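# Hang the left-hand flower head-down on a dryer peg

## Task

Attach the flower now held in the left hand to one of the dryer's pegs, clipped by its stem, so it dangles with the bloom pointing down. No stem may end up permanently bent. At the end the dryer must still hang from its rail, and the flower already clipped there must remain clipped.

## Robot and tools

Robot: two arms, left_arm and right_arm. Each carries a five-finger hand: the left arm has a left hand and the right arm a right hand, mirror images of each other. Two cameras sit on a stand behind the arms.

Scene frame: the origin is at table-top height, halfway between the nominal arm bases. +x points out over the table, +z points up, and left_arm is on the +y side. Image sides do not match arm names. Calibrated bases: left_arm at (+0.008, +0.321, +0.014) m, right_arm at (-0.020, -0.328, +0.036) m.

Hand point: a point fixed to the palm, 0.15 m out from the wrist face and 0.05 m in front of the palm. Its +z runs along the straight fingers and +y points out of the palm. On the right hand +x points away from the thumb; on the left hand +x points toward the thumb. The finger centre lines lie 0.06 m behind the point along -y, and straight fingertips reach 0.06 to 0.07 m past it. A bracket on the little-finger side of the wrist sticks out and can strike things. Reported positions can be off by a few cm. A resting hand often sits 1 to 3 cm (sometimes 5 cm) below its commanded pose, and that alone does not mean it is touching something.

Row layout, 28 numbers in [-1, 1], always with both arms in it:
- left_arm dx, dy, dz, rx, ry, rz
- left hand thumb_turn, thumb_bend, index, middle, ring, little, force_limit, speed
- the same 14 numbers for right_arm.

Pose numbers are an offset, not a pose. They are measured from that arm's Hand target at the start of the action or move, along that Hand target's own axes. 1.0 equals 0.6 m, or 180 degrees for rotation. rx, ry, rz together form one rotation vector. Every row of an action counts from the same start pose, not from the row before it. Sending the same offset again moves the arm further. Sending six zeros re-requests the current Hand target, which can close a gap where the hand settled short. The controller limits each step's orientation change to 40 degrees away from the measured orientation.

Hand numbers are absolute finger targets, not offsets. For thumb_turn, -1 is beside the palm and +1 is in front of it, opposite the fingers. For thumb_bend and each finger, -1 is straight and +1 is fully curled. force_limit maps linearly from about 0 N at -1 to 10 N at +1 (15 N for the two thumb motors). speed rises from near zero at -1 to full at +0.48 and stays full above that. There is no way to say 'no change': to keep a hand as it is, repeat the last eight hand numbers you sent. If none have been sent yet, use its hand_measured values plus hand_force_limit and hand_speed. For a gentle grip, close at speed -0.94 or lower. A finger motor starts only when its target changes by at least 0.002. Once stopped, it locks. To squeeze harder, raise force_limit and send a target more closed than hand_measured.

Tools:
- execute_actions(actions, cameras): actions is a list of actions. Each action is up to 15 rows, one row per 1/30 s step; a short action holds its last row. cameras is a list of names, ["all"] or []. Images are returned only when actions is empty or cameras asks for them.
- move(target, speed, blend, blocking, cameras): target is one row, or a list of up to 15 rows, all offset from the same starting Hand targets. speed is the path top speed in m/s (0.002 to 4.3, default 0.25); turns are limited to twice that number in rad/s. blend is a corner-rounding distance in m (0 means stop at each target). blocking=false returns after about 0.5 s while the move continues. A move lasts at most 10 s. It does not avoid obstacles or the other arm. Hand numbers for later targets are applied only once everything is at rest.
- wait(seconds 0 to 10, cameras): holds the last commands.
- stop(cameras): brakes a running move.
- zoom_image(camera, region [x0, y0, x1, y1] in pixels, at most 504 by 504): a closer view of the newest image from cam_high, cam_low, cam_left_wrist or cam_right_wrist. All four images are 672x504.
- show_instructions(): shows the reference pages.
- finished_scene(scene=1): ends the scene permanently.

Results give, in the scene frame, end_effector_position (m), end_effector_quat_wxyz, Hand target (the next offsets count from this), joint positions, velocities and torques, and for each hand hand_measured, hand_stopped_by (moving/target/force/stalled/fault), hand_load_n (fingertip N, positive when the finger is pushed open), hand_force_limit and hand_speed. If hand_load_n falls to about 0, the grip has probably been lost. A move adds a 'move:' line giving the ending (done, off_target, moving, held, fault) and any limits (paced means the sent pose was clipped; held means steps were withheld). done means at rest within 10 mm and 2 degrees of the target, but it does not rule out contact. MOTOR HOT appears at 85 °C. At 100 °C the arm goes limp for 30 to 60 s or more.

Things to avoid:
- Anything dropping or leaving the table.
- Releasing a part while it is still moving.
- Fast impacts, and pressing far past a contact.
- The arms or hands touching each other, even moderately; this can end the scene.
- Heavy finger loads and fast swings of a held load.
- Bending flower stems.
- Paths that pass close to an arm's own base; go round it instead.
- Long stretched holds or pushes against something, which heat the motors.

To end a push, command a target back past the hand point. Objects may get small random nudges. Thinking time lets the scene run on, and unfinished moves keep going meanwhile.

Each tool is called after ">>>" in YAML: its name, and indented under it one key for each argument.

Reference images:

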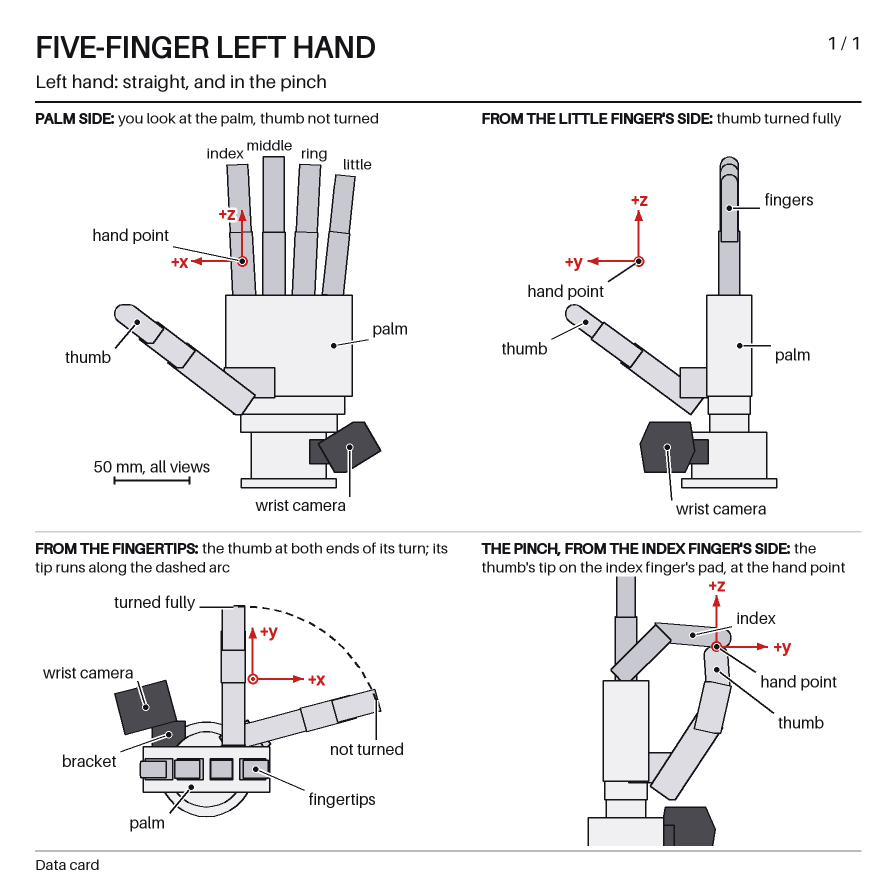

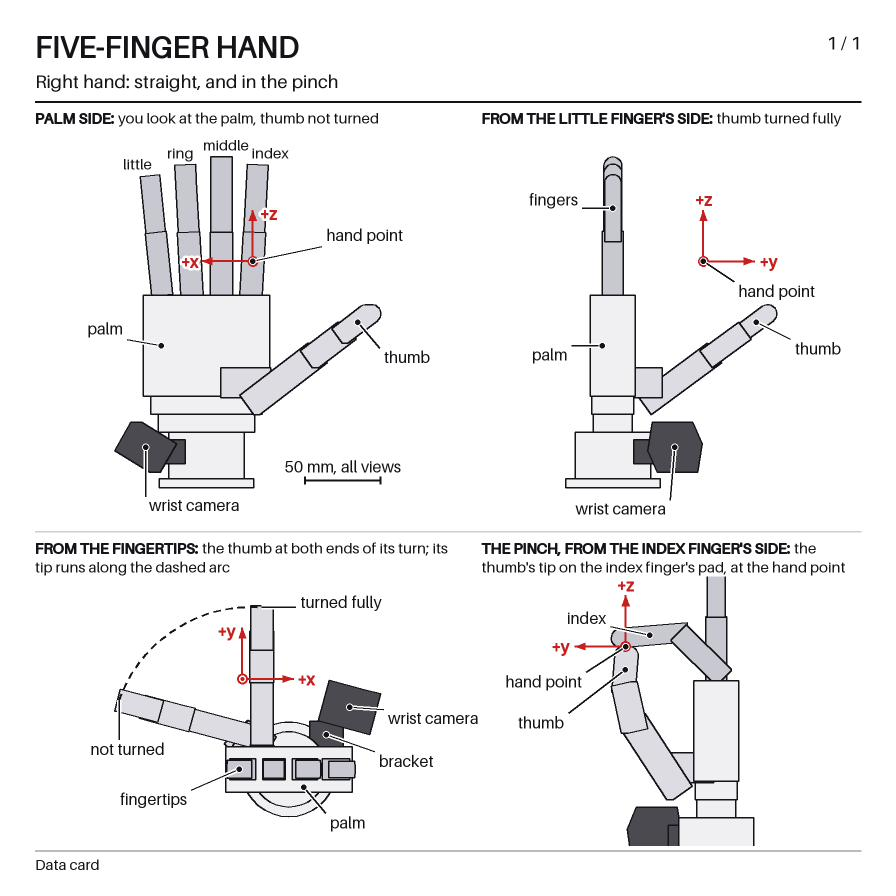

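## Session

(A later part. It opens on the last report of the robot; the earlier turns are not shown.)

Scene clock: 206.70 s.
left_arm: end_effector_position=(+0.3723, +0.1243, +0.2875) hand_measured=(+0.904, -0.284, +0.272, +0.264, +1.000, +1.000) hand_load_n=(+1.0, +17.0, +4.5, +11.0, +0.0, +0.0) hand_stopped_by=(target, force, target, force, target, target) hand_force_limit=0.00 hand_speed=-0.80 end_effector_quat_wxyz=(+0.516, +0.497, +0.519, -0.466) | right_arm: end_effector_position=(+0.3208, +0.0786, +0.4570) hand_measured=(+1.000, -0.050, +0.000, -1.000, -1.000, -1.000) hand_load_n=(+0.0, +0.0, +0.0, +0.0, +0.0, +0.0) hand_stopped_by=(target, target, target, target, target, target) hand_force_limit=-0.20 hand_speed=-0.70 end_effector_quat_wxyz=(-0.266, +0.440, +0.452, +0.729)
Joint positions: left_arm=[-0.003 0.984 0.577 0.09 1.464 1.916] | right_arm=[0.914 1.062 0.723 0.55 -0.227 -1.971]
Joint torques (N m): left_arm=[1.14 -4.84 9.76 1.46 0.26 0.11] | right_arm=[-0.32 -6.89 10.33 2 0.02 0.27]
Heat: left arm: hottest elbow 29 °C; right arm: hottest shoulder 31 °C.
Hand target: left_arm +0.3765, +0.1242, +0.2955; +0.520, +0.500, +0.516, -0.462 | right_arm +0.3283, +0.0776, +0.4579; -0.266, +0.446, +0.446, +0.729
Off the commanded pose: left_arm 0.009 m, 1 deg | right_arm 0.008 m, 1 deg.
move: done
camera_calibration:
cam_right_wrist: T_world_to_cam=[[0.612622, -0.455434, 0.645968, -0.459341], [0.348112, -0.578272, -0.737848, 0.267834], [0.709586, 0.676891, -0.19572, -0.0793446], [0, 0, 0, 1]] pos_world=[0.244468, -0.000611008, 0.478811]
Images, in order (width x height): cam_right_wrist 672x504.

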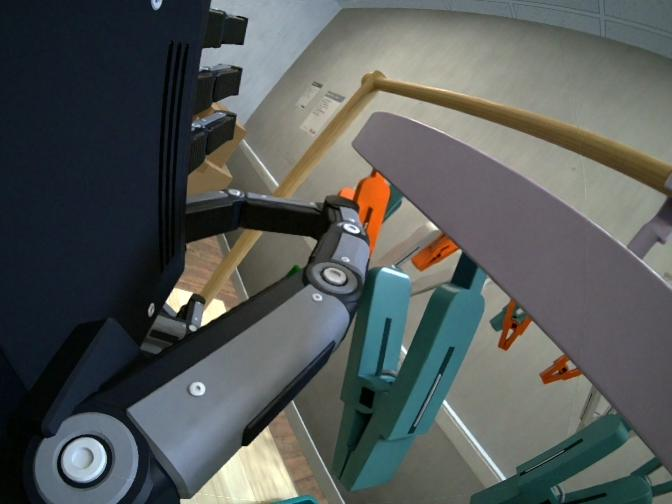

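>>> move:
  target:
    - [0,0,0,0,0,0,0.904,-0.284,0.272,0.264,1,1,0,-0.8, 0,0,0,0,0,0,1,-0.05,-0.45,-1,-1,-1,0,-0.2]
    - [0,0,0,0,0,0,0.904,-0.284,0.272,0.264,1,1,0,-0.8, 0,0.0167,0,0,0,0,1,-0.05,-0.45,-1,-1,-1,0,-0.2]
  speed: 0.06
  cameras: ["cam_right_wrist","cam_high"]

>>> zoom_image:
  camera: "cam_right_wrist"
  region: [200, 100, 500, 400]

>>> zoom_image:
  camera: "cam_high"
  region: [380, 20, 520, 145]

Scene clock: 209.27 s.
left_arm: end_effector_position=(+0.3723, +0.1243, +0.2875) hand_measured=(+0.904, -0.284, +0.272, +0.264, +1.000, +1.000) hand_load_n=(+1.0, +17.0, +4.5, +11.0, +0.0, +0.0) hand_stopped_by=(target, force, target, force, target, target) hand_force_limit=0.00 hand_speed=-0.80 end_effector_quat_wxyz=(+0.516, +0.497, +0.519, -0.466) | right_arm: end_effector_position=(+0.3277, +0.0731, +0.4567) hand_measured=(+1.000, -0.050, -0.450, -1.000, -1.000, -1.000) hand_load_n=(+0.0, +0.0, +0.0, +0.0, +0.0, +0.0) hand_stopped_by=(target, target, target, target, target, target) hand_force_limit=0.00 hand_speed=-0.20 end_effector_quat_wxyz=(-0.265, +0.441, +0.452, +0.729)
Joint positions: left_arm=[-0.003 0.984 0.577 0.09 1.464 1.916] | right_arm=[0.888 1.062 0.723 0.55 -0.253 -1.966]
Joint torques (N m): left_arm=[1.2 -4.84 9.77 1.44 0.26 0.11] | right_arm=[-0.91 -6.53 11.29 1.54 -0.02 0.3]
Heat: left arm: hottest elbow 29 °C; right arm: hottest shoulder 31 °C.
Hand target: left_arm +0.3765, +0.1242, +0.2955; +0.520, +0.500, +0.516, -0.462 | right_arm +0.3361, +0.0730, +0.4620; -0.267, +0.446, +0.446, +0.729
Off the commanded pose: left_arm 0.009 m, 1 deg | right_arm 0.010 m, 1 deg.
move: done
camera_calibration:
cam_right_wrist: T_world_to_cam=[[0.612636, -0.454665, 0.646496, -0.466214], [0.347806, -0.579426, -0.737086, 0.261939], [0.709724, 0.676421, -0.196842, -0.0801052], [0, 0, 0, 1]] pos_world=[0.251368, -0.00601209, 0.478709]
Images, in order (width x height): cam_high 672x504, cam_right_wrist 672x504.

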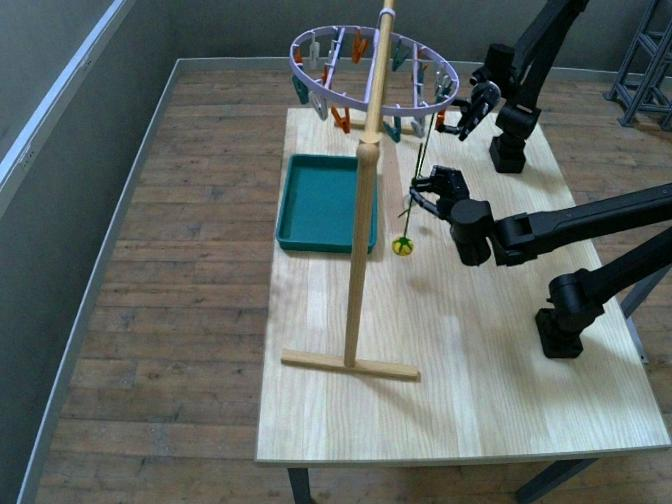

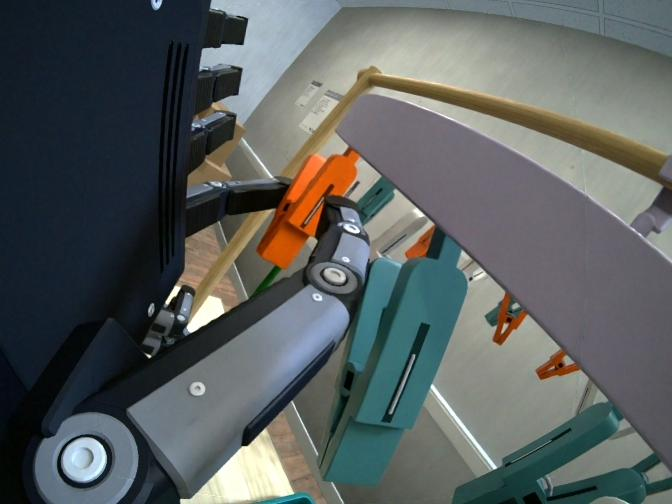

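Scaled by 1.680 from the camera's 672x504 image, which has a finer 960x720 frame.

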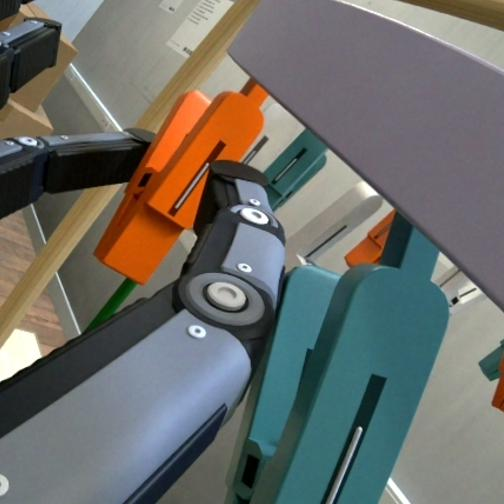

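Scaled by 3.600 from the camera's 672x504 image, which has a finer 960x720 frame.

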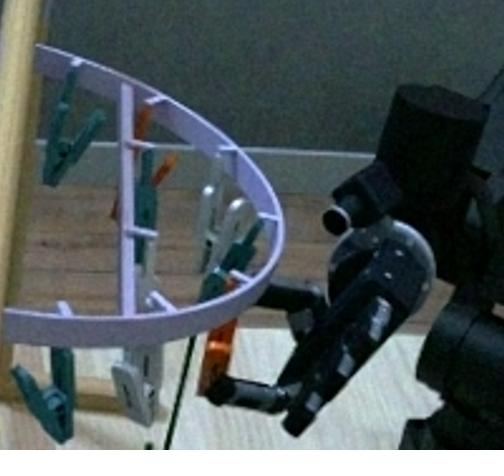

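>>> move:
  target: [0,0,0,0,0,0,0.904,-0.284,0.272,0.264,1,1,0,-0.8, 0,0,0,0,0,0,1,-0.05,-0.15,-1,-1,-1,-0.2,-0.7]
  speed: 0.06
  cameras: ["cam_right_wrist"]

>>> zoom_image:
  camera: "cam_right_wrist"
  region: [200, 100, 500, 400]

Scene clock: 210.53 s.
left_arm: end_effector_position=(+0.3723, +0.1243, +0.2875) hand_measured=(+0.904, -0.284, +0.272, +0.264, +1.000, +1.000) hand_load_n=(+1.0, +17.0, +4.5, +11.0, +0.0, +0.0) hand_stopped_by=(target, force, target, force, target, target) hand_force_limit=0.00 hand_speed=-0.80 end_effector_quat_wxyz=(+0.516, +0.497, +0.519, -0.466) | right_arm: end_effector_position=(+0.3276, +0.0733, +0.4567) hand_measured=(+1.000, -0.050, -0.150, -1.000, -1.000, -1.000) hand_load_n=(+0.0, +0.0, +0.0, +0.0, +0.0, +0.0) hand_stopped_by=(target, target, target, target, target, target) hand_force_limit=-0.20 hand_speed=-0.70 end_effector_quat_wxyz=(-0.266, +0.441, +0.452, +0.728)
Joint positions: left_arm=[-0.003 0.984 0.577 0.09 1.464 1.916] | right_arm=[0.888 1.062 0.723 0.55 -0.254 -1.965]
Joint torques (N m): left_arm=[1.2 -4.89 9.76 1.46 0.26 0.11] | right_arm=[-0.44 -6.59 11.25 1.54 0.03 0.25]
Heat: left arm: hottest elbow 29 °C; right arm: hottest shoulder 31 °C.
Hand target: left_arm +0.3765, +0.1242, +0.2955; +0.520, +0.500, +0.516, -0.462 | right_arm +0.3361, +0.0730, +0.4620; -0.266, +0.445, +0.446, +0.729
Off the commanded pose: left_arm 0.009 m, 1 deg | right_arm 0.010 m, 1 deg.
move: done
camera_calibration:
cam_right_wrist: T_world_to_cam=[[0.613675, -0.454336, 0.645741, -0.466108], [0.347684, -0.578786, -0.737647, 0.262242], [0.708885, 0.677189, -0.197221, -0.0797099], [0, 0, 0, 1]] pos_world=[0.251367, -0.00600904, 0.478706]
Images, in order (width x height): cam_right_wrist 672x504.

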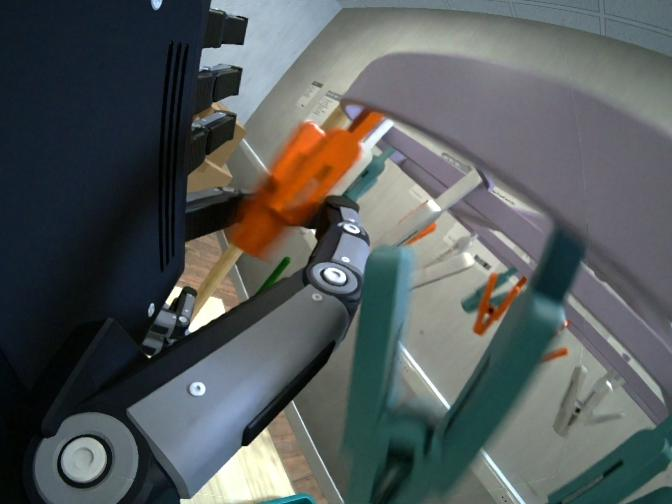

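Scaled by 1.680 from the camera's 672x504 image, which has a finer 960x720 frame.

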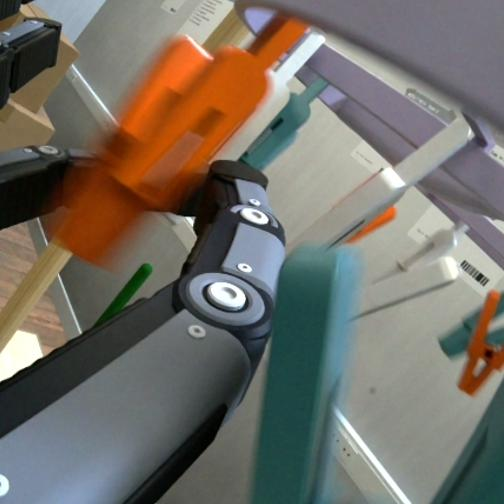

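>>> wait:
  seconds: 1.5
  cameras: ["cam_right_wrist","cam_high","cam_low"]

Scene clock: 212.90 s.
left_arm: end_effector_position=(+0.3723, +0.1243, +0.2875) hand_measured=(+0.904, -0.284, +0.272, +0.264, +1.000, +1.000) hand_load_n=(+1.0, +17.0, +4.5, +11.0, +0.0, +0.0) hand_stopped_by=(target, force, target, force, target, target) hand_force_limit=0.00 hand_speed=-0.80 end_effector_quat_wxyz=(+0.516, +0.497, +0.519, -0.466) | right_arm: end_effector_position=(+0.3276, +0.0733, +0.4567) hand_measured=(+1.000, -0.050, -0.150, -1.000, -1.000, -1.000) hand_load_n=(+0.0, +0.0, +0.0, +0.0, +0.0, +0.0) hand_stopped_by=(target, target, target, target, target, target) hand_force_limit=-0.20 hand_speed=-0.70 end_effector_quat_wxyz=(-0.266, +0.441, +0.452, +0.728)
Joint positions: left_arm=[-0.003 0.984 0.577 0.09 1.464 1.916] | right_arm=[0.888 1.062 0.723 0.55 -0.254 -1.965]
Joint torques (N m): left_arm=[1.2 -4.84 9.76 1.46 0.26 0.11] | right_arm=[-0.91 -6.53 11.22 1.57 0.01 0.22]
Heat: left arm: hottest elbow 29 °C; right arm: hottest shoulder 31 °C.
Hand target: left_arm +0.3765, +0.1242, +0.2955; +0.520, +0.500, +0.516, -0.462 | right_arm +0.3361, +0.0730, +0.4620; -0.266, +0.445, +0.446, +0.729
Off the commanded pose: left_arm 0.009 m, 1 deg | right_arm 0.010 m, 1 deg.
wait: 1.50 s; at rest from the start
camera_calibration:
cam_right_wrist: T_world_to_cam=[[0.613675, -0.454336, 0.645741, -0.466108], [0.347684, -0.578786, -0.737647, 0.262242], [0.708885, 0.677189, -0.197221, -0.0797099], [0, 0, 0, 1]] pos_world=[0.251367, -0.00600904, 0.478706]
Images, in order (width x height): cam_high 672x504, cam_low 672x504, cam_right_wrist 672x504.

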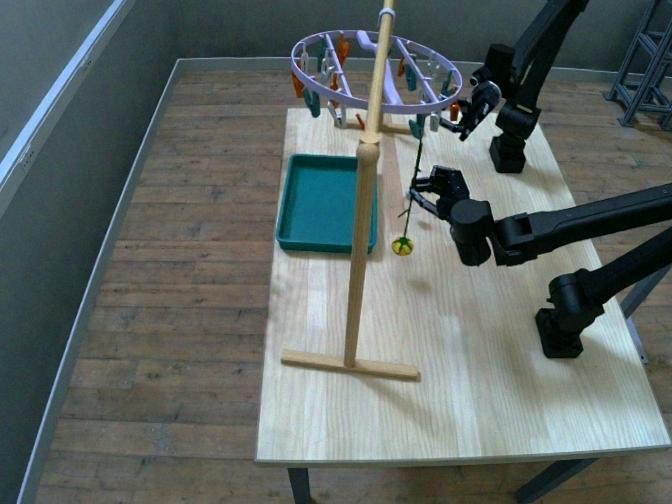

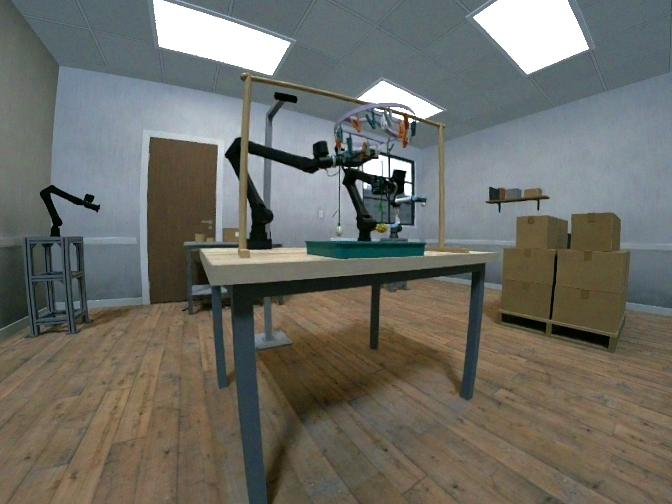

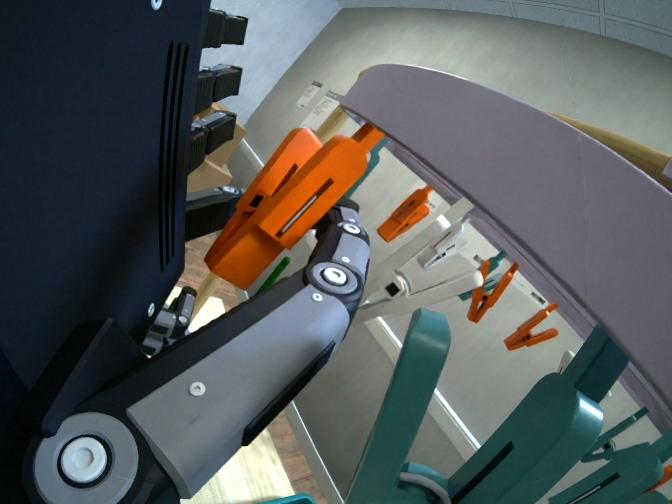

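>>> wait:
  seconds: 2
  cameras: ["cam_right_wrist","cam_high"]

>>> zoom_image:
  camera: "cam_high"
  region: [280, 20, 520, 145]

Scene clock: 215.53 s.
left_arm: end_effector_position=(+0.3723, +0.1243, +0.2875) hand_measured=(+0.904, -0.284, +0.272, +0.264, +1.000, +1.000) hand_load_n=(+1.0, +16.5, +4.0, +11.0, +0.0, +0.0) hand_stopped_by=(target, force, target, force, target, target) hand_force_limit=0.00 hand_speed=-0.80 end_effector_quat_wxyz=(+0.516, +0.497, +0.519, -0.466) | right_arm: end_effector_position=(+0.3276, +0.0733, +0.4567) hand_measured=(+1.000, -0.050, -0.150, -1.000, -1.000, -1.000) hand_load_n=(+0.5, +0.0, +0.0, +0.0, +0.0, +0.0) hand_stopped_by=(target, target, target, target, target, target) hand_force_limit=-0.20 hand_speed=-0.70 end_effector_quat_wxyz=(-0.266, +0.441, +0.452, +0.728)
Joint positions: left_arm=[-0.003 0.984 0.577 0.09 1.464 1.916] | right_arm=[0.888 1.062 0.723 0.55 -0.254 -1.965]
Joint torques (N m): left_arm=[1.2 -4.89 9.77 1.46 0.26 0.11] | right_arm=[-0.91 -6.48 11.34 1.47 0.03 0.24]
Heat: left arm: hottest elbow 29 °C; right arm: hottest shoulder 31 °C.
Hand target: left_arm +0.3765, +0.1242, +0.2955; +0.520, +0.500, +0.516, -0.462 | right_arm +0.3361, +0.0730, +0.4620; -0.266, +0.445, +0.446, +0.729
Off the commanded pose: left_arm 0.009 m, 1 deg | right_arm 0.010 m, 1 deg.
wait: 2.00 s; at rest from the start
camera_calibration:
cam_right_wrist: T_world_to_cam=[[0.613675, -0.454336, 0.645741, -0.466108], [0.347684, -0.578786, -0.737647, 0.262242], [0.708885, 0.677189, -0.197221, -0.0797099], [0, 0, 0, 1]] pos_world=[0.251367, -0.00600904, 0.478706]
Images, in order (width x height): cam_high 672x504, cam_right_wrist 672x504.

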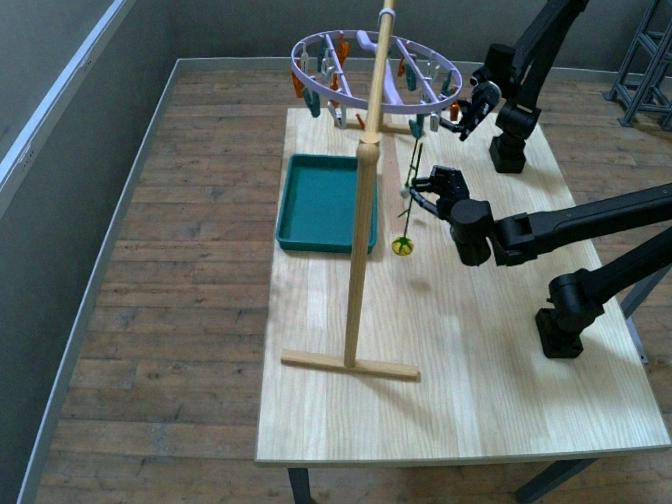

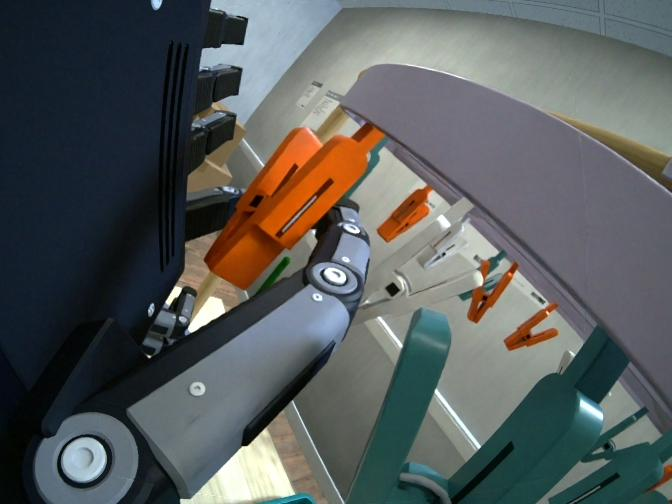

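Scaled by 2.100 from the camera's 672x504 image, which has a finer 960x720 frame.

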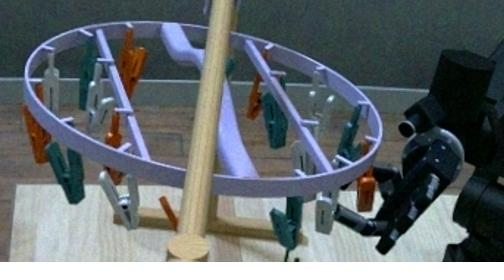

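>>> move:
  target:
    - [0,0,0,0,0,0,0.904,-0.284,0.272,0.264,1,1,0,-0.8, 0,0,0,0,0,0,1,-0.05,-0.45,-1,-1,-1,0,-0.2]
    - [0,0,0,0,0,0,0.904,-0.284,0.272,0.264,1,1,0,-0.8, -0.008,0,-0.045,0,0,0,1,-0.05,-0.45,-1,-1,-1,0,-0.2]
    - [0,0,0,0,0,0,0.904,-0.284,0.272,0.264,1,1,0,-0.8, -0.012,-0.075,-0.045,0,0,0,1,-0.05,-0.45,-1,-1,-1,0,-0.2]
  speed: 0.08
  cameras: ["cam_right_wrist","cam_high"]

>>> zoom_image:
  camera: "cam_high"
  region: [280, 20, 520, 145]

Scene clock: 221.70 s.
left_arm: end_effector_position=(+0.3723, +0.1243, +0.2875) hand_measured=(+0.904, -0.284, +0.272, +0.264, +1.000, +1.000) hand_load_n=(+0.5, +17.0, +4.5, +11.5, +0.0, +0.0) hand_stopped_by=(target, force, target, force, target, target) hand_force_limit=0.00 hand_speed=-0.80 end_effector_quat_wxyz=(+0.516, +0.497, +0.519, -0.466) | right_arm: end_effector_position=(+0.2993, +0.0673, +0.4328) hand_measured=(+1.000, -0.050, -0.450, -1.000, -1.000, -1.000) hand_load_n=(+0.0, +0.0, +0.0, +0.0, +0.0, +0.0) hand_stopped_by=(target, target, target, target, target, target) hand_force_limit=0.00 hand_speed=-0.20 end_effector_quat_wxyz=(-0.267, +0.453, +0.442, +0.727)
Joint positions: left_arm=[-0.003 0.984 0.577 0.09 1.464 1.916] | right_arm=[0.962 1.017 0.636 0.584 -0.159 -1.96]
Joint torques (N m): left_arm=[1.2 -4.84 9.76 1.46 0.26 0.11] | right_arm=[1.61 -6.65 8.47 2.51 0.15 -0.03]
Heat: left arm: hottest elbow 30 °C; right arm: hottest shoulder 31 °C.
Hand target: left_arm +0.3765, +0.1242, +0.2955; +0.520, +0.500, +0.516, -0.462 | right_arm +0.2931, +0.0696, +0.4316; -0.266, +0.446, +0.446, +0.729
Off the commanded pose: left_arm 0.009 m, 1 deg | right_arm 0.007 m, 1 deg.
move: done
camera_calibration:
cam_right_wrist: T_world_to_cam=[[0.620871, -0.470542, 0.626984, -0.428958], [0.318789, -0.579138, -0.750315, 0.265244], [0.716165, 0.665725, -0.209566, -0.05643], [0, 0, 0, 1]] pos_world=[0.222184, -0.0106636, 0.45614]
Images, in order (width x height): cam_high 672x504, cam_right_wrist 672x504.

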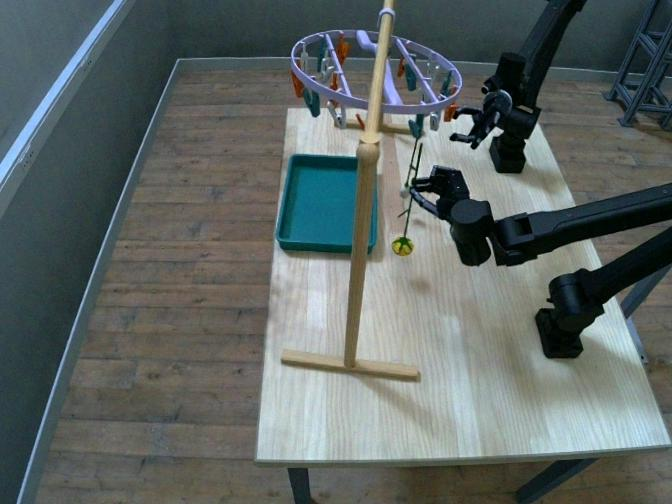

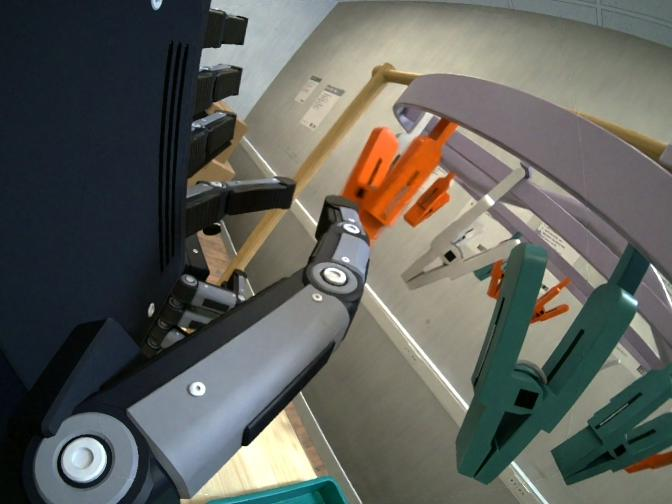

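Scaled by 2.100 from the camera's 672x504 image, which has a finer 960x720 frame.

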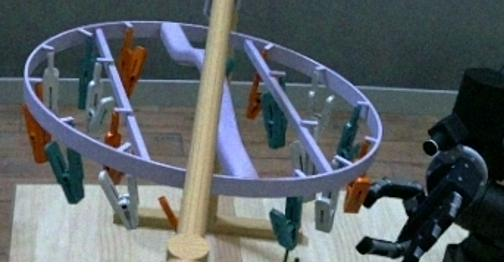

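>>> move:
  target: [0,0,0,0,0,0,0.904,-0.284,0.272,0.264,1,1,0,-0.8, 0.052,0.012,0.0103,0,0,0,1,-0.05,-0.45,-1,-1,-1,0,-0.2]
  speed: 0.08
  cameras: ["cam_right_wrist"]

>>> zoom_image:
  camera: "cam_right_wrist"
  region: [260, 100, 560, 400]

Scene clock: 223.90 s.
left_arm: end_effector_position=(+0.3723, +0.1243, +0.2875) hand_measured=(+0.904, -0.284, +0.272, +0.264, +1.000, +1.000) hand_load_n=(+1.0, +17.0, +4.5, +11.0, +0.0, +0.0) hand_stopped_by=(target, force, target, force, target, target) hand_force_limit=0.00 hand_speed=-0.80 end_effector_quat_wxyz=(+0.516, +0.497, +0.519, -0.466) | right_arm: end_effector_position=(+0.2902, +0.0657, +0.4296) hand_measured=(+1.000, -0.050, -0.450, -1.000, -1.000, -1.000) hand_load_n=(+0.0, +0.0, +0.0, +0.0, +0.0, +0.0) hand_stopped_by=(target, target, target, target, target, target) hand_force_limit=0.00 hand_speed=-0.20 end_effector_quat_wxyz=(-0.264, +0.466, +0.451, +0.714)
Joint positions: left_arm=[-0.003 0.984 0.577 0.09 1.464 1.916] | right_arm=[0.983 0.979 0.636 0.505 -0.137 -1.964]
Joint torques (N m): left_arm=[1.2 -4.84 9.77 1.46 0.26 0.11] | right_arm=[1.61 -6.95 13.78 1.46 0.12 -0.06]
Heat: left arm: hottest elbow 30 °C; right arm: hottest shoulder 31 °C.
Hand target: left_arm +0.3765, +0.1242, +0.2955; +0.520, +0.500, +0.516, -0.462 | right_arm +0.2868, +0.0721, +0.4636; -0.266, +0.445, +0.446, +0.729
Off the commanded pose: left_arm 0.009 m, 1 deg | right_arm 0.035 m, 3 deg.
move: off_target (right_arm)
camera_calibration:
cam_right_wrist: T_world_to_cam=[[0.635075, -0.44946, 0.628224, -0.428101], [0.301845, -0.604227, -0.737428, 0.265743], [0.711034, 0.657948, -0.248063, -0.0309607], [0, 0, 0, 1]] pos_world=[0.213677, -0.0114745, 0.457229]
Images, in order (width x height): cam_right_wrist 672x504.

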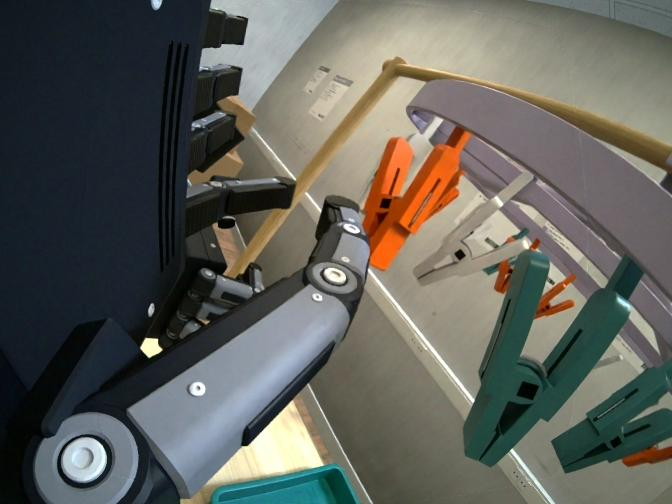

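Scaled by 1.680 from the camera's 672x504 image, which has a finer 960x720 frame.

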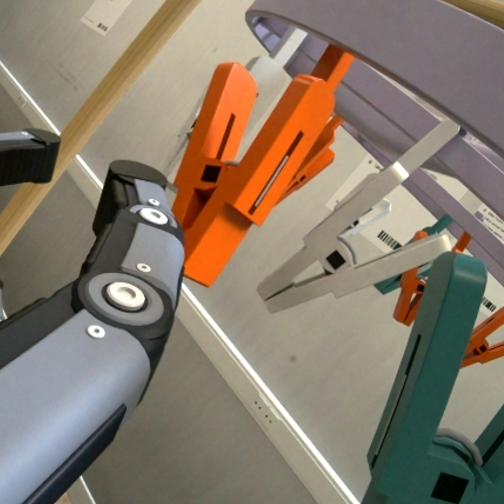

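>>> move:
  target: [0,0,0,0,0,0,0.904,-0.284,0.272,0.264,1,1,0,-0.8, 0.0295,0.0138,0.0069,0,0,0,1,-0.05,-0.45,-1,-1,-1,0,-0.2]
  speed: 0.08
  cameras: ["cam_right_wrist"]

>>> zoom_image:
  camera: "cam_right_wrist"
  region: [260, 100, 560, 400]

Scene clock: 225.77 s.
left_arm: end_effector_position=(+0.3723, +0.1243, +0.2875) hand_measured=(+0.904, -0.284, +0.272, +0.264, +1.000, +1.000) hand_load_n=(+1.0, +17.0, +4.5, +11.0, +0.0, +0.0) hand_stopped_by=(target, force, target, force, target, target) hand_force_limit=0.00 hand_speed=-0.80 end_effector_quat_wxyz=(+0.516, +0.497, +0.519, -0.466) | right_arm: end_effector_position=(+0.2906, +0.0663, +0.4512) hand_measured=(+1.000, -0.050, -0.450, -1.000, -1.000, -1.000) hand_load_n=(+0.0, +0.0, +0.0, +0.0, +0.0, +0.0) hand_stopped_by=(target, target, target, target, target, target) hand_force_limit=0.00 hand_speed=-0.20 end_effector_quat_wxyz=(-0.264, +0.464, +0.450, +0.715)
Joint positions: left_arm=[-0.003 0.984 0.577 0.09 1.464 1.916] | right_arm=[0.983 0.96 0.682 0.444 -0.137 -1.964]
Joint torques (N m): left_arm=[1.2 -4.84 9.76 1.46 0.26 0.11] | right_arm=[1.73 -6.59 13.86 1.42 0.13 -0.05]
Heat: left arm: hottest elbow 30 °C; right arm: hottest shoulder 31 °C.
Hand target: left_arm +0.3765, +0.1242, +0.2955; +0.520, +0.500, +0.516, -0.462 | right_arm +0.2868, +0.0722, +0.4835; -0.267, +0.445, +0.446, +0.729
Off the commanded pose: left_arm 0.009 m, 1 deg | right_arm 0.033 m, 3 deg.
move: off_target (right_arm)
camera_calibration:
cam_right_wrist: T_world_to_cam=[[0.633761, -0.451458, 0.628118, -0.441145], [0.303418, -0.601852, -0.738723, 0.281875], [0.711536, 0.658756, -0.24445, -0.028141], [0, 0, 0, 1]] pos_world=[0.214078, -0.0109732, 0.47844]
Images, in order (width x height): cam_right_wrist 672x504.

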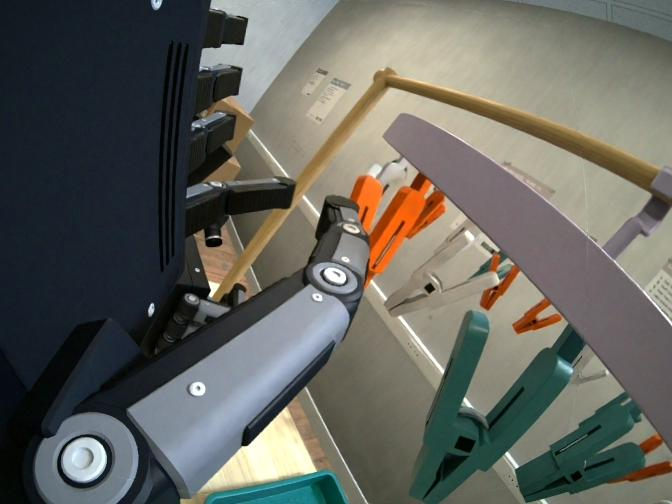

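Scaled by 1.680 from the camera's 672x504 image, which has a finer 960x720 frame.

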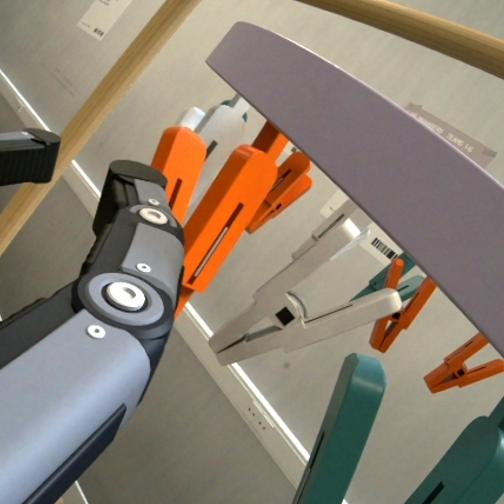

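>>> move:
  target: [0,0,0,0,0,0,0.904,-0.284,0.272,0.264,1,1,0,-0.8, 0,0.032,0.005,0,0,0,1,-0.05,-0.45,-1,-1,-1,0,-0.2]
  speed: 0.06
  cameras: ["cam_right_wrist","cam_high"]

>>> zoom_image:
  camera: "cam_right_wrist"
  region: [200, 100, 500, 400]

Scene clock: 231.87 s.
left_arm: end_effector_position=(+0.3723, +0.1243, +0.2875) hand_measured=(+0.904, -0.284, +0.272, +0.264, +1.000, +1.000) hand_load_n=(+1.0, +17.0, +4.5, +11.0, +0.5, +0.0) hand_stopped_by=(target, force, target, force, target, target) hand_force_limit=0.00 hand_speed=-0.80 end_effector_quat_wxyz=(+0.516, +0.497, +0.519, -0.466) | right_arm: end_effector_position=(+0.2957, +0.0664, +0.4633) hand_measured=(+1.000, -0.050, -0.450, -1.000, -1.000, -1.000) hand_load_n=(+0.0, +0.0, +0.0, +0.0, +0.0, +0.0) hand_stopped_by=(target, target, target, target, target, target) hand_force_limit=0.00 hand_speed=-0.20 end_effector_quat_wxyz=(-0.270, +0.455, +0.456, +0.716)
Joint positions: left_arm=[-0.003 0.984 0.577 0.09 1.464 1.916] | right_arm=[0.955 0.96 0.708 0.426 -0.187 -1.964]
Joint torques (N m): left_arm=[1.14 -4.84 9.76 1.46 0.26 0.11] | right_arm=[-0.5 -6.07 13.96 1.4 0 0.08]
Heat: left arm: hottest elbow 30 °C; right arm: hottest shoulder 31 °C.
Hand target: left_arm +0.3765, +0.1242, +0.2955; +0.520, +0.500, +0.516, -0.462 | right_arm +0.3032, +0.0660, +0.4919; -0.267, +0.445, +0.446, +0.729
Off the commanded pose: left_arm 0.009 m, 1 deg | right_arm 0.030 m, 2 deg.
move: off_target (right_arm)
camera_calibration:
cam_right_wrist: T_world_to_cam=[[0.635697, -0.439525, 0.634592, -0.45626], [0.324258, -0.593992, -0.736227, 0.281451], [0.700533, 0.673789, -0.23508, -0.030942], [0, 0, 0, 1]] pos_world=[0.220456, -0.0125092, 0.489477]
Images, in order (width x height): cam_high 672x504, cam_right_wrist 672x504.

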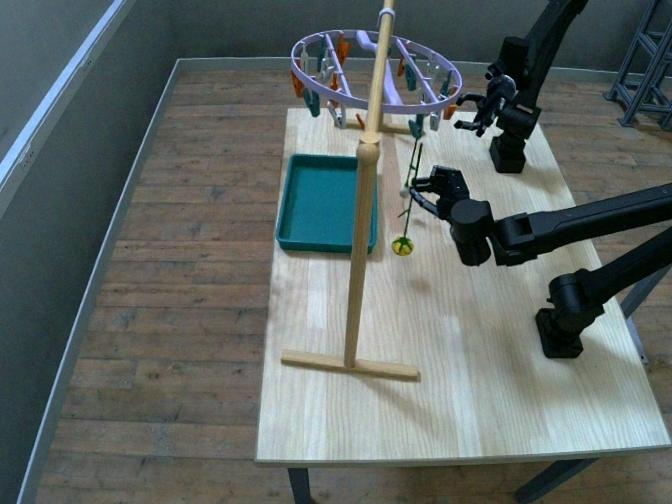

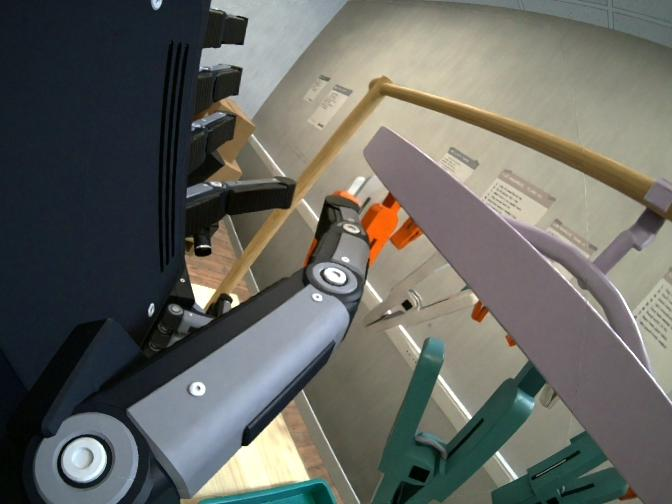

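Scaled by 1.680 from the camera's 672x504 image, which has a finer 960x720 frame.

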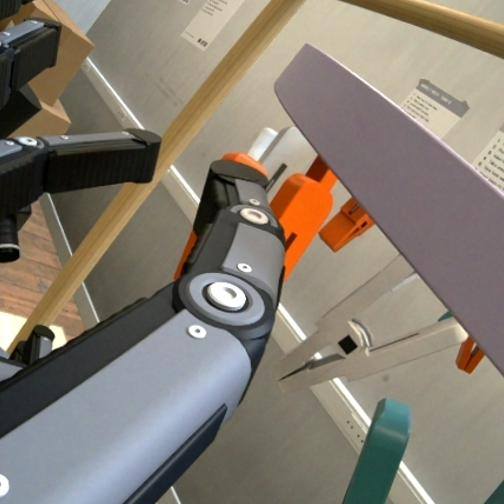

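>>> move:
  target: [0,0,0,0,0,0,0.904,-0.284,0.272,0.264,1,1,0,-0.8, -0.0133,0.0333,0.0033,0,0,0,1,-0.05,-0.45,-1,-1,-1,0,-0.2]
  speed: 0.06
  cameras: ["cam_right_wrist","cam_high"]

>>> zoom_image:
  camera: "cam_right_wrist"
  region: [200, 100, 500, 400]

>>> zoom_image:
  camera: "cam_high"
  region: [380, 20, 520, 145]

Scene clock: 235.50 s.
left_arm: end_effector_position=(+0.3723, +0.1243, +0.2875) hand_measured=(+0.904, -0.284, +0.272, +0.264, +1.000, +1.000) hand_load_n=(+1.0, +17.0, +4.5, +11.0, +0.0, +0.0) hand_stopped_by=(target, force, target, force, target, target) hand_force_limit=0.00 hand_speed=-0.80 end_effector_quat_wxyz=(+0.516, +0.497, +0.519, -0.466) | right_arm: end_effector_position=(+0.3132, +0.0558, +0.4716) hand_measured=(+1.000, -0.050, -0.450, -1.000, -1.000, -1.000) hand_load_n=(+0.0, +0.0, +0.0, +0.0, +0.0, +0.0) hand_stopped_by=(target, target, target, target, target, target) hand_force_limit=0.00 hand_speed=-0.20 end_effector_quat_wxyz=(-0.265, +0.450, +0.457, +0.720)
Joint positions: left_arm=[-0.003 0.984 0.577 0.09 1.464 1.916] | right_arm=[0.889 0.965 0.724 0.426 -0.252 -1.964]
Joint torques (N m): left_arm=[1.2 -4.89 9.77 1.46 0.26 0.11] | right_arm=[-0.73 -5.01 13.93 1.77 -0.03 0.24]
Heat: left arm: hottest elbow 30 °C; right arm: hottest shoulder 31 °C.
Hand target: left_arm +0.3765, +0.1242, +0.2955; +0.520, +0.500, +0.516, -0.462 | right_arm +0.3234, +0.0584, +0.4937; -0.266, +0.445, +0.446, +0.729
Off the commanded pose: left_arm 0.009 m, 1 deg | right_arm 0.024 m, 2 deg.
move: off_target (right_arm)
camera_calibration:
cam_right_wrist: T_world_to_cam=[[0.624282, -0.44244, 0.643832, -0.478047], [0.334611, -0.593284, -0.732154, 0.270456], [0.705909, 0.672504, -0.222331, -0.0416849], [0, 0, 0, 1]] pos_world=[0.237364, -0.0230163, 0.496529]
Images, in order (width x height): cam_high 672x504, cam_right_wrist 672x504.

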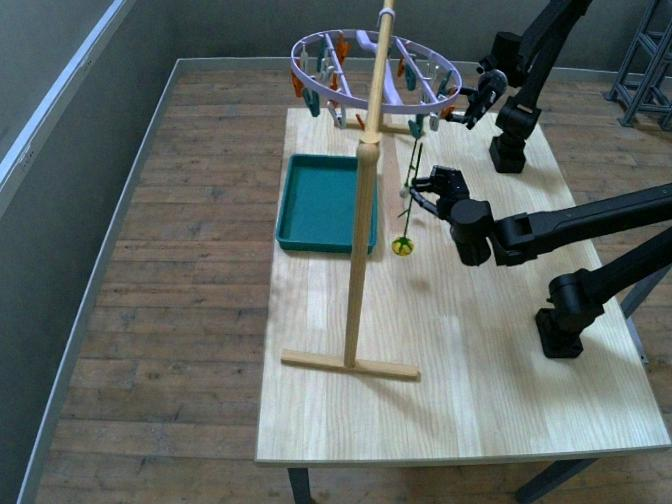

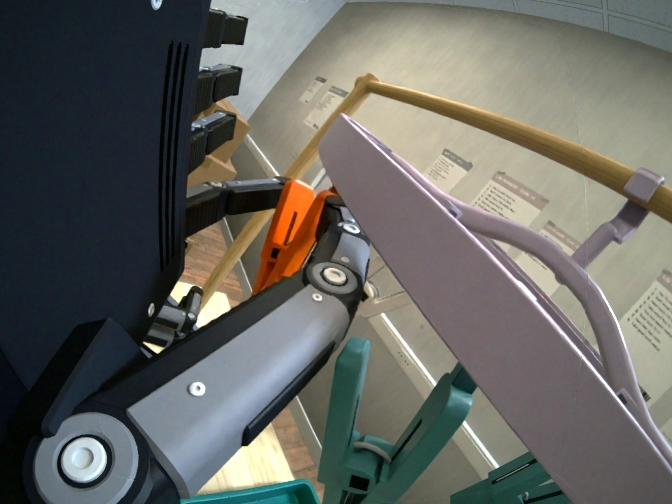

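Scaled by 1.680 from the camera's 672x504 image, which has a finer 960x720 frame.

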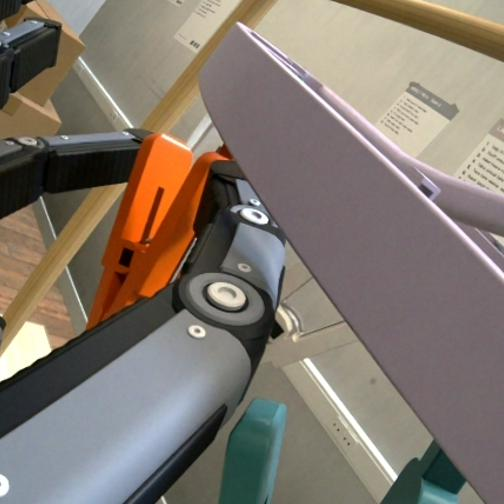

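Scaled by 3.600 from the camera's 672x504 image, which has a finer 960x720 frame.

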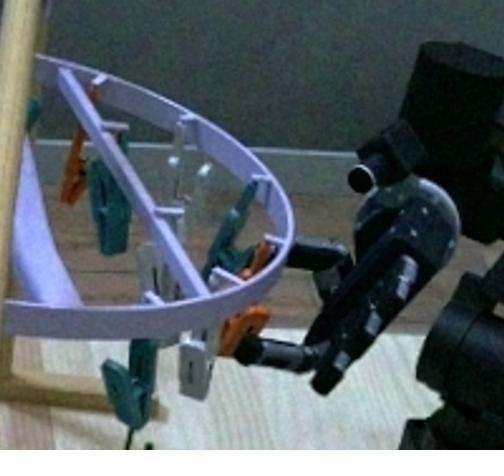

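>>> move:
  target: [0,0,0,0,0,0,0.904,-0.284,0.272,0.264,1,1,0,-0.8, -0.047,-0.047,-0.011,0,0,0,1,-0.05,-0.45,-1,-1,-1,0,-0.2]
  speed: 0.06
  cameras: ["cam_right_wrist"]

>>> zoom_image:
  camera: "cam_right_wrist"
  region: [200, 100, 500, 400]

Scene clock: 238.50 s.
left_arm: end_effector_position=(+0.3723, +0.1243, +0.2875) hand_measured=(+0.904, -0.284, +0.272, +0.264, +1.000, +1.000) hand_load_n=(+1.0, +17.0, +4.5, +11.0, +0.0, +0.0) hand_stopped_by=(target, force, target, force, target, target) hand_force_limit=0.00 hand_speed=-0.80 end_effector_quat_wxyz=(+0.516, +0.497, +0.519, -0.466) | right_arm: end_effector_position=(+0.3142, +0.0583, +0.4655) hand_measured=(+1.000, -0.050, -0.450, -1.000, -1.000, -1.000) hand_load_n=(+0.0, +0.0, +0.0, +0.0, +0.0, +0.0) hand_stopped_by=(target, target, target, target, target, target) hand_force_limit=0.00 hand_speed=-0.20 end_effector_quat_wxyz=(-0.262, +0.444, +0.442, +0.734)
Joint positions: left_arm=[-0.003 0.984 0.577 0.09 1.464 1.916] | right_arm=[0.906 0.994 0.698 0.517 -0.214 -1.964]
Joint torques (N m): left_arm=[1.2 -4.84 9.77 1.46 0.26 0.11] | right_arm=[1.2 -5.13 8.7 2.55 0.14 0.12]
Heat: left arm: hottest elbow 30 °C; right arm: hottest shoulder 31 °C.
Hand target: left_arm +0.3765, +0.1242, +0.2955; +0.520, +0.500, +0.516, -0.462 | right_arm +0.3115, +0.0652, +0.4558; -0.266, +0.445, +0.446, +0.729
Off the commanded pose: left_arm 0.009 m, 1 deg | right_arm 0.012 m, 1 deg.
move: off_target (right_arm)
camera_calibration:
cam_right_wrist: T_world_to_cam=[[0.60448, -0.475943, 0.638813, -0.463005], [0.334882, -0.575787, -0.745871, 0.272449], [0.722812, 0.664791, -0.188667, -0.0660664], [0, 0, 0, 1]] pos_world=[0.236393, -0.0195712, 0.486521]
Images, in order (width x height): cam_right_wrist 672x504.

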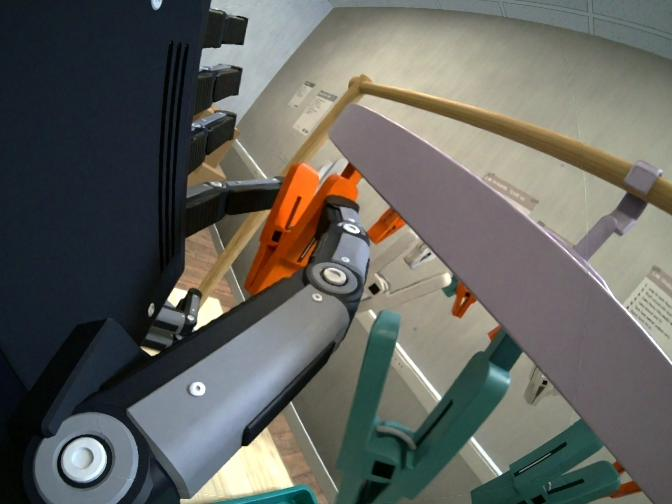

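Scaled by 1.680 from the camera's 672x504 image, which has a finer 960x720 frame.

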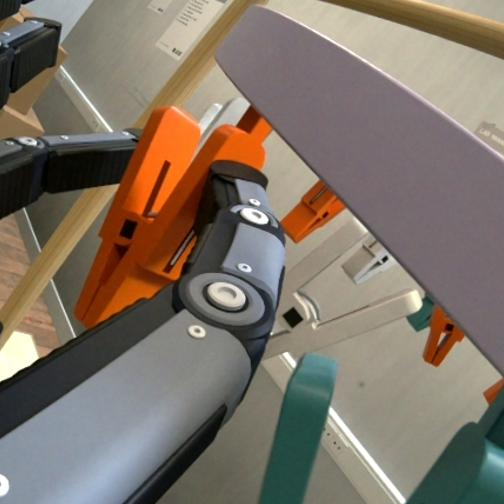

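>>> move:
  target: [0,0,0,0,0,0,0.904,-0.284,0.272,0.264,1,1,0,-0.8, 0,0,0,0,0,0,1,-0.05,-0.15,-1,-1,-1,-0.2,-0.7]
  speed: 0.06
  cameras: ["cam_right_wrist"]

>>> zoom_image:
  camera: "cam_right_wrist"
  region: [200, 100, 500, 400]

Scene clock: 240.60 s.
left_arm: end_effector_position=(+0.3723, +0.1243, +0.2875) hand_measured=(+0.904, -0.284, +0.272, +0.264, +1.000, +1.000) hand_load_n=(+1.0, +17.0, +4.5, +11.0, -0.5, +0.0) hand_stopped_by=(target, force, target, force, target, target) hand_force_limit=0.00 hand_speed=-0.80 end_effector_quat_wxyz=(+0.516, +0.497, +0.519, -0.466) | right_arm: end_effector_position=(+0.3143, +0.0583, +0.4655) hand_measured=(+1.000, -0.050, -0.178, -1.000, -1.000, -1.000) hand_load_n=(+0.0, +2.0, +3.5, +0.0, +0.0, +0.0) hand_stopped_by=(target, target, force, target, target, target) hand_force_limit=-0.20 hand_speed=-0.70 end_effector_quat_wxyz=(-0.262, +0.444, +0.442, +0.734)
Joint positions: left_arm=[-0.003 0.984 0.577 0.09 1.464 1.916] | right_arm=[0.906 0.994 0.698 0.517 -0.214 -1.964]
Joint torques (N m): left_arm=[1.2 -4.84 9.77 1.46 0.26 0.11] | right_arm=[1.38 -5.3 8.72 2.51 0.15 0.14]
Heat: left arm: hottest elbow 30 °C; right arm: hottest shoulder 31 °C.
Hand target: left_arm +0.3765, +0.1242, +0.2955; +0.520, +0.500, +0.516, -0.462 | right_arm +0.3116, +0.0652, +0.4558; -0.266, +0.445, +0.446, +0.729
Off the commanded pose: left_arm 0.009 m, 1 deg | right_arm 0.012 m, 1 deg.
move: off_target (right_arm)
camera_calibration:
cam_right_wrist: T_world_to_cam=[[0.604372, -0.476161, 0.638753, -0.462956], [0.334594, -0.575915, -0.745901, 0.272529], [0.723037, 0.664525, -0.188746, -0.0660858], [0, 0, 0, 1]] pos_world=[0.236394, -0.0195723, 0.486521]
Images, in order (width x height): cam_right_wrist 672x504.

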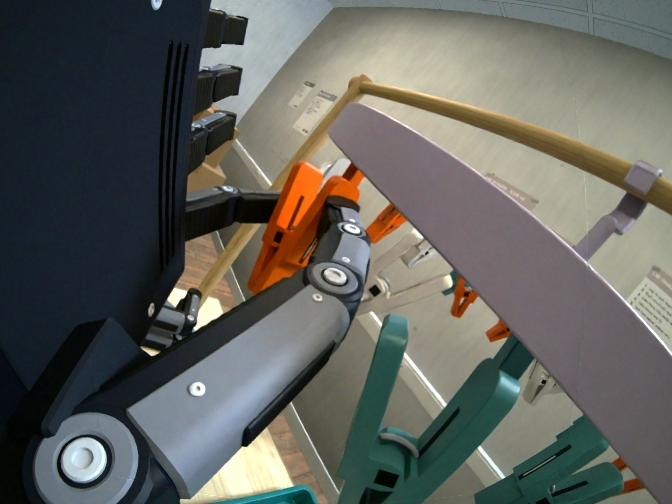

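Scaled by 1.680 from the camera's 672x504 image, which has a finer 960x720 frame.

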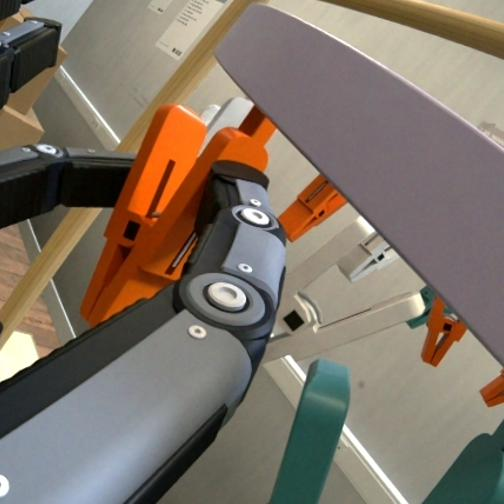

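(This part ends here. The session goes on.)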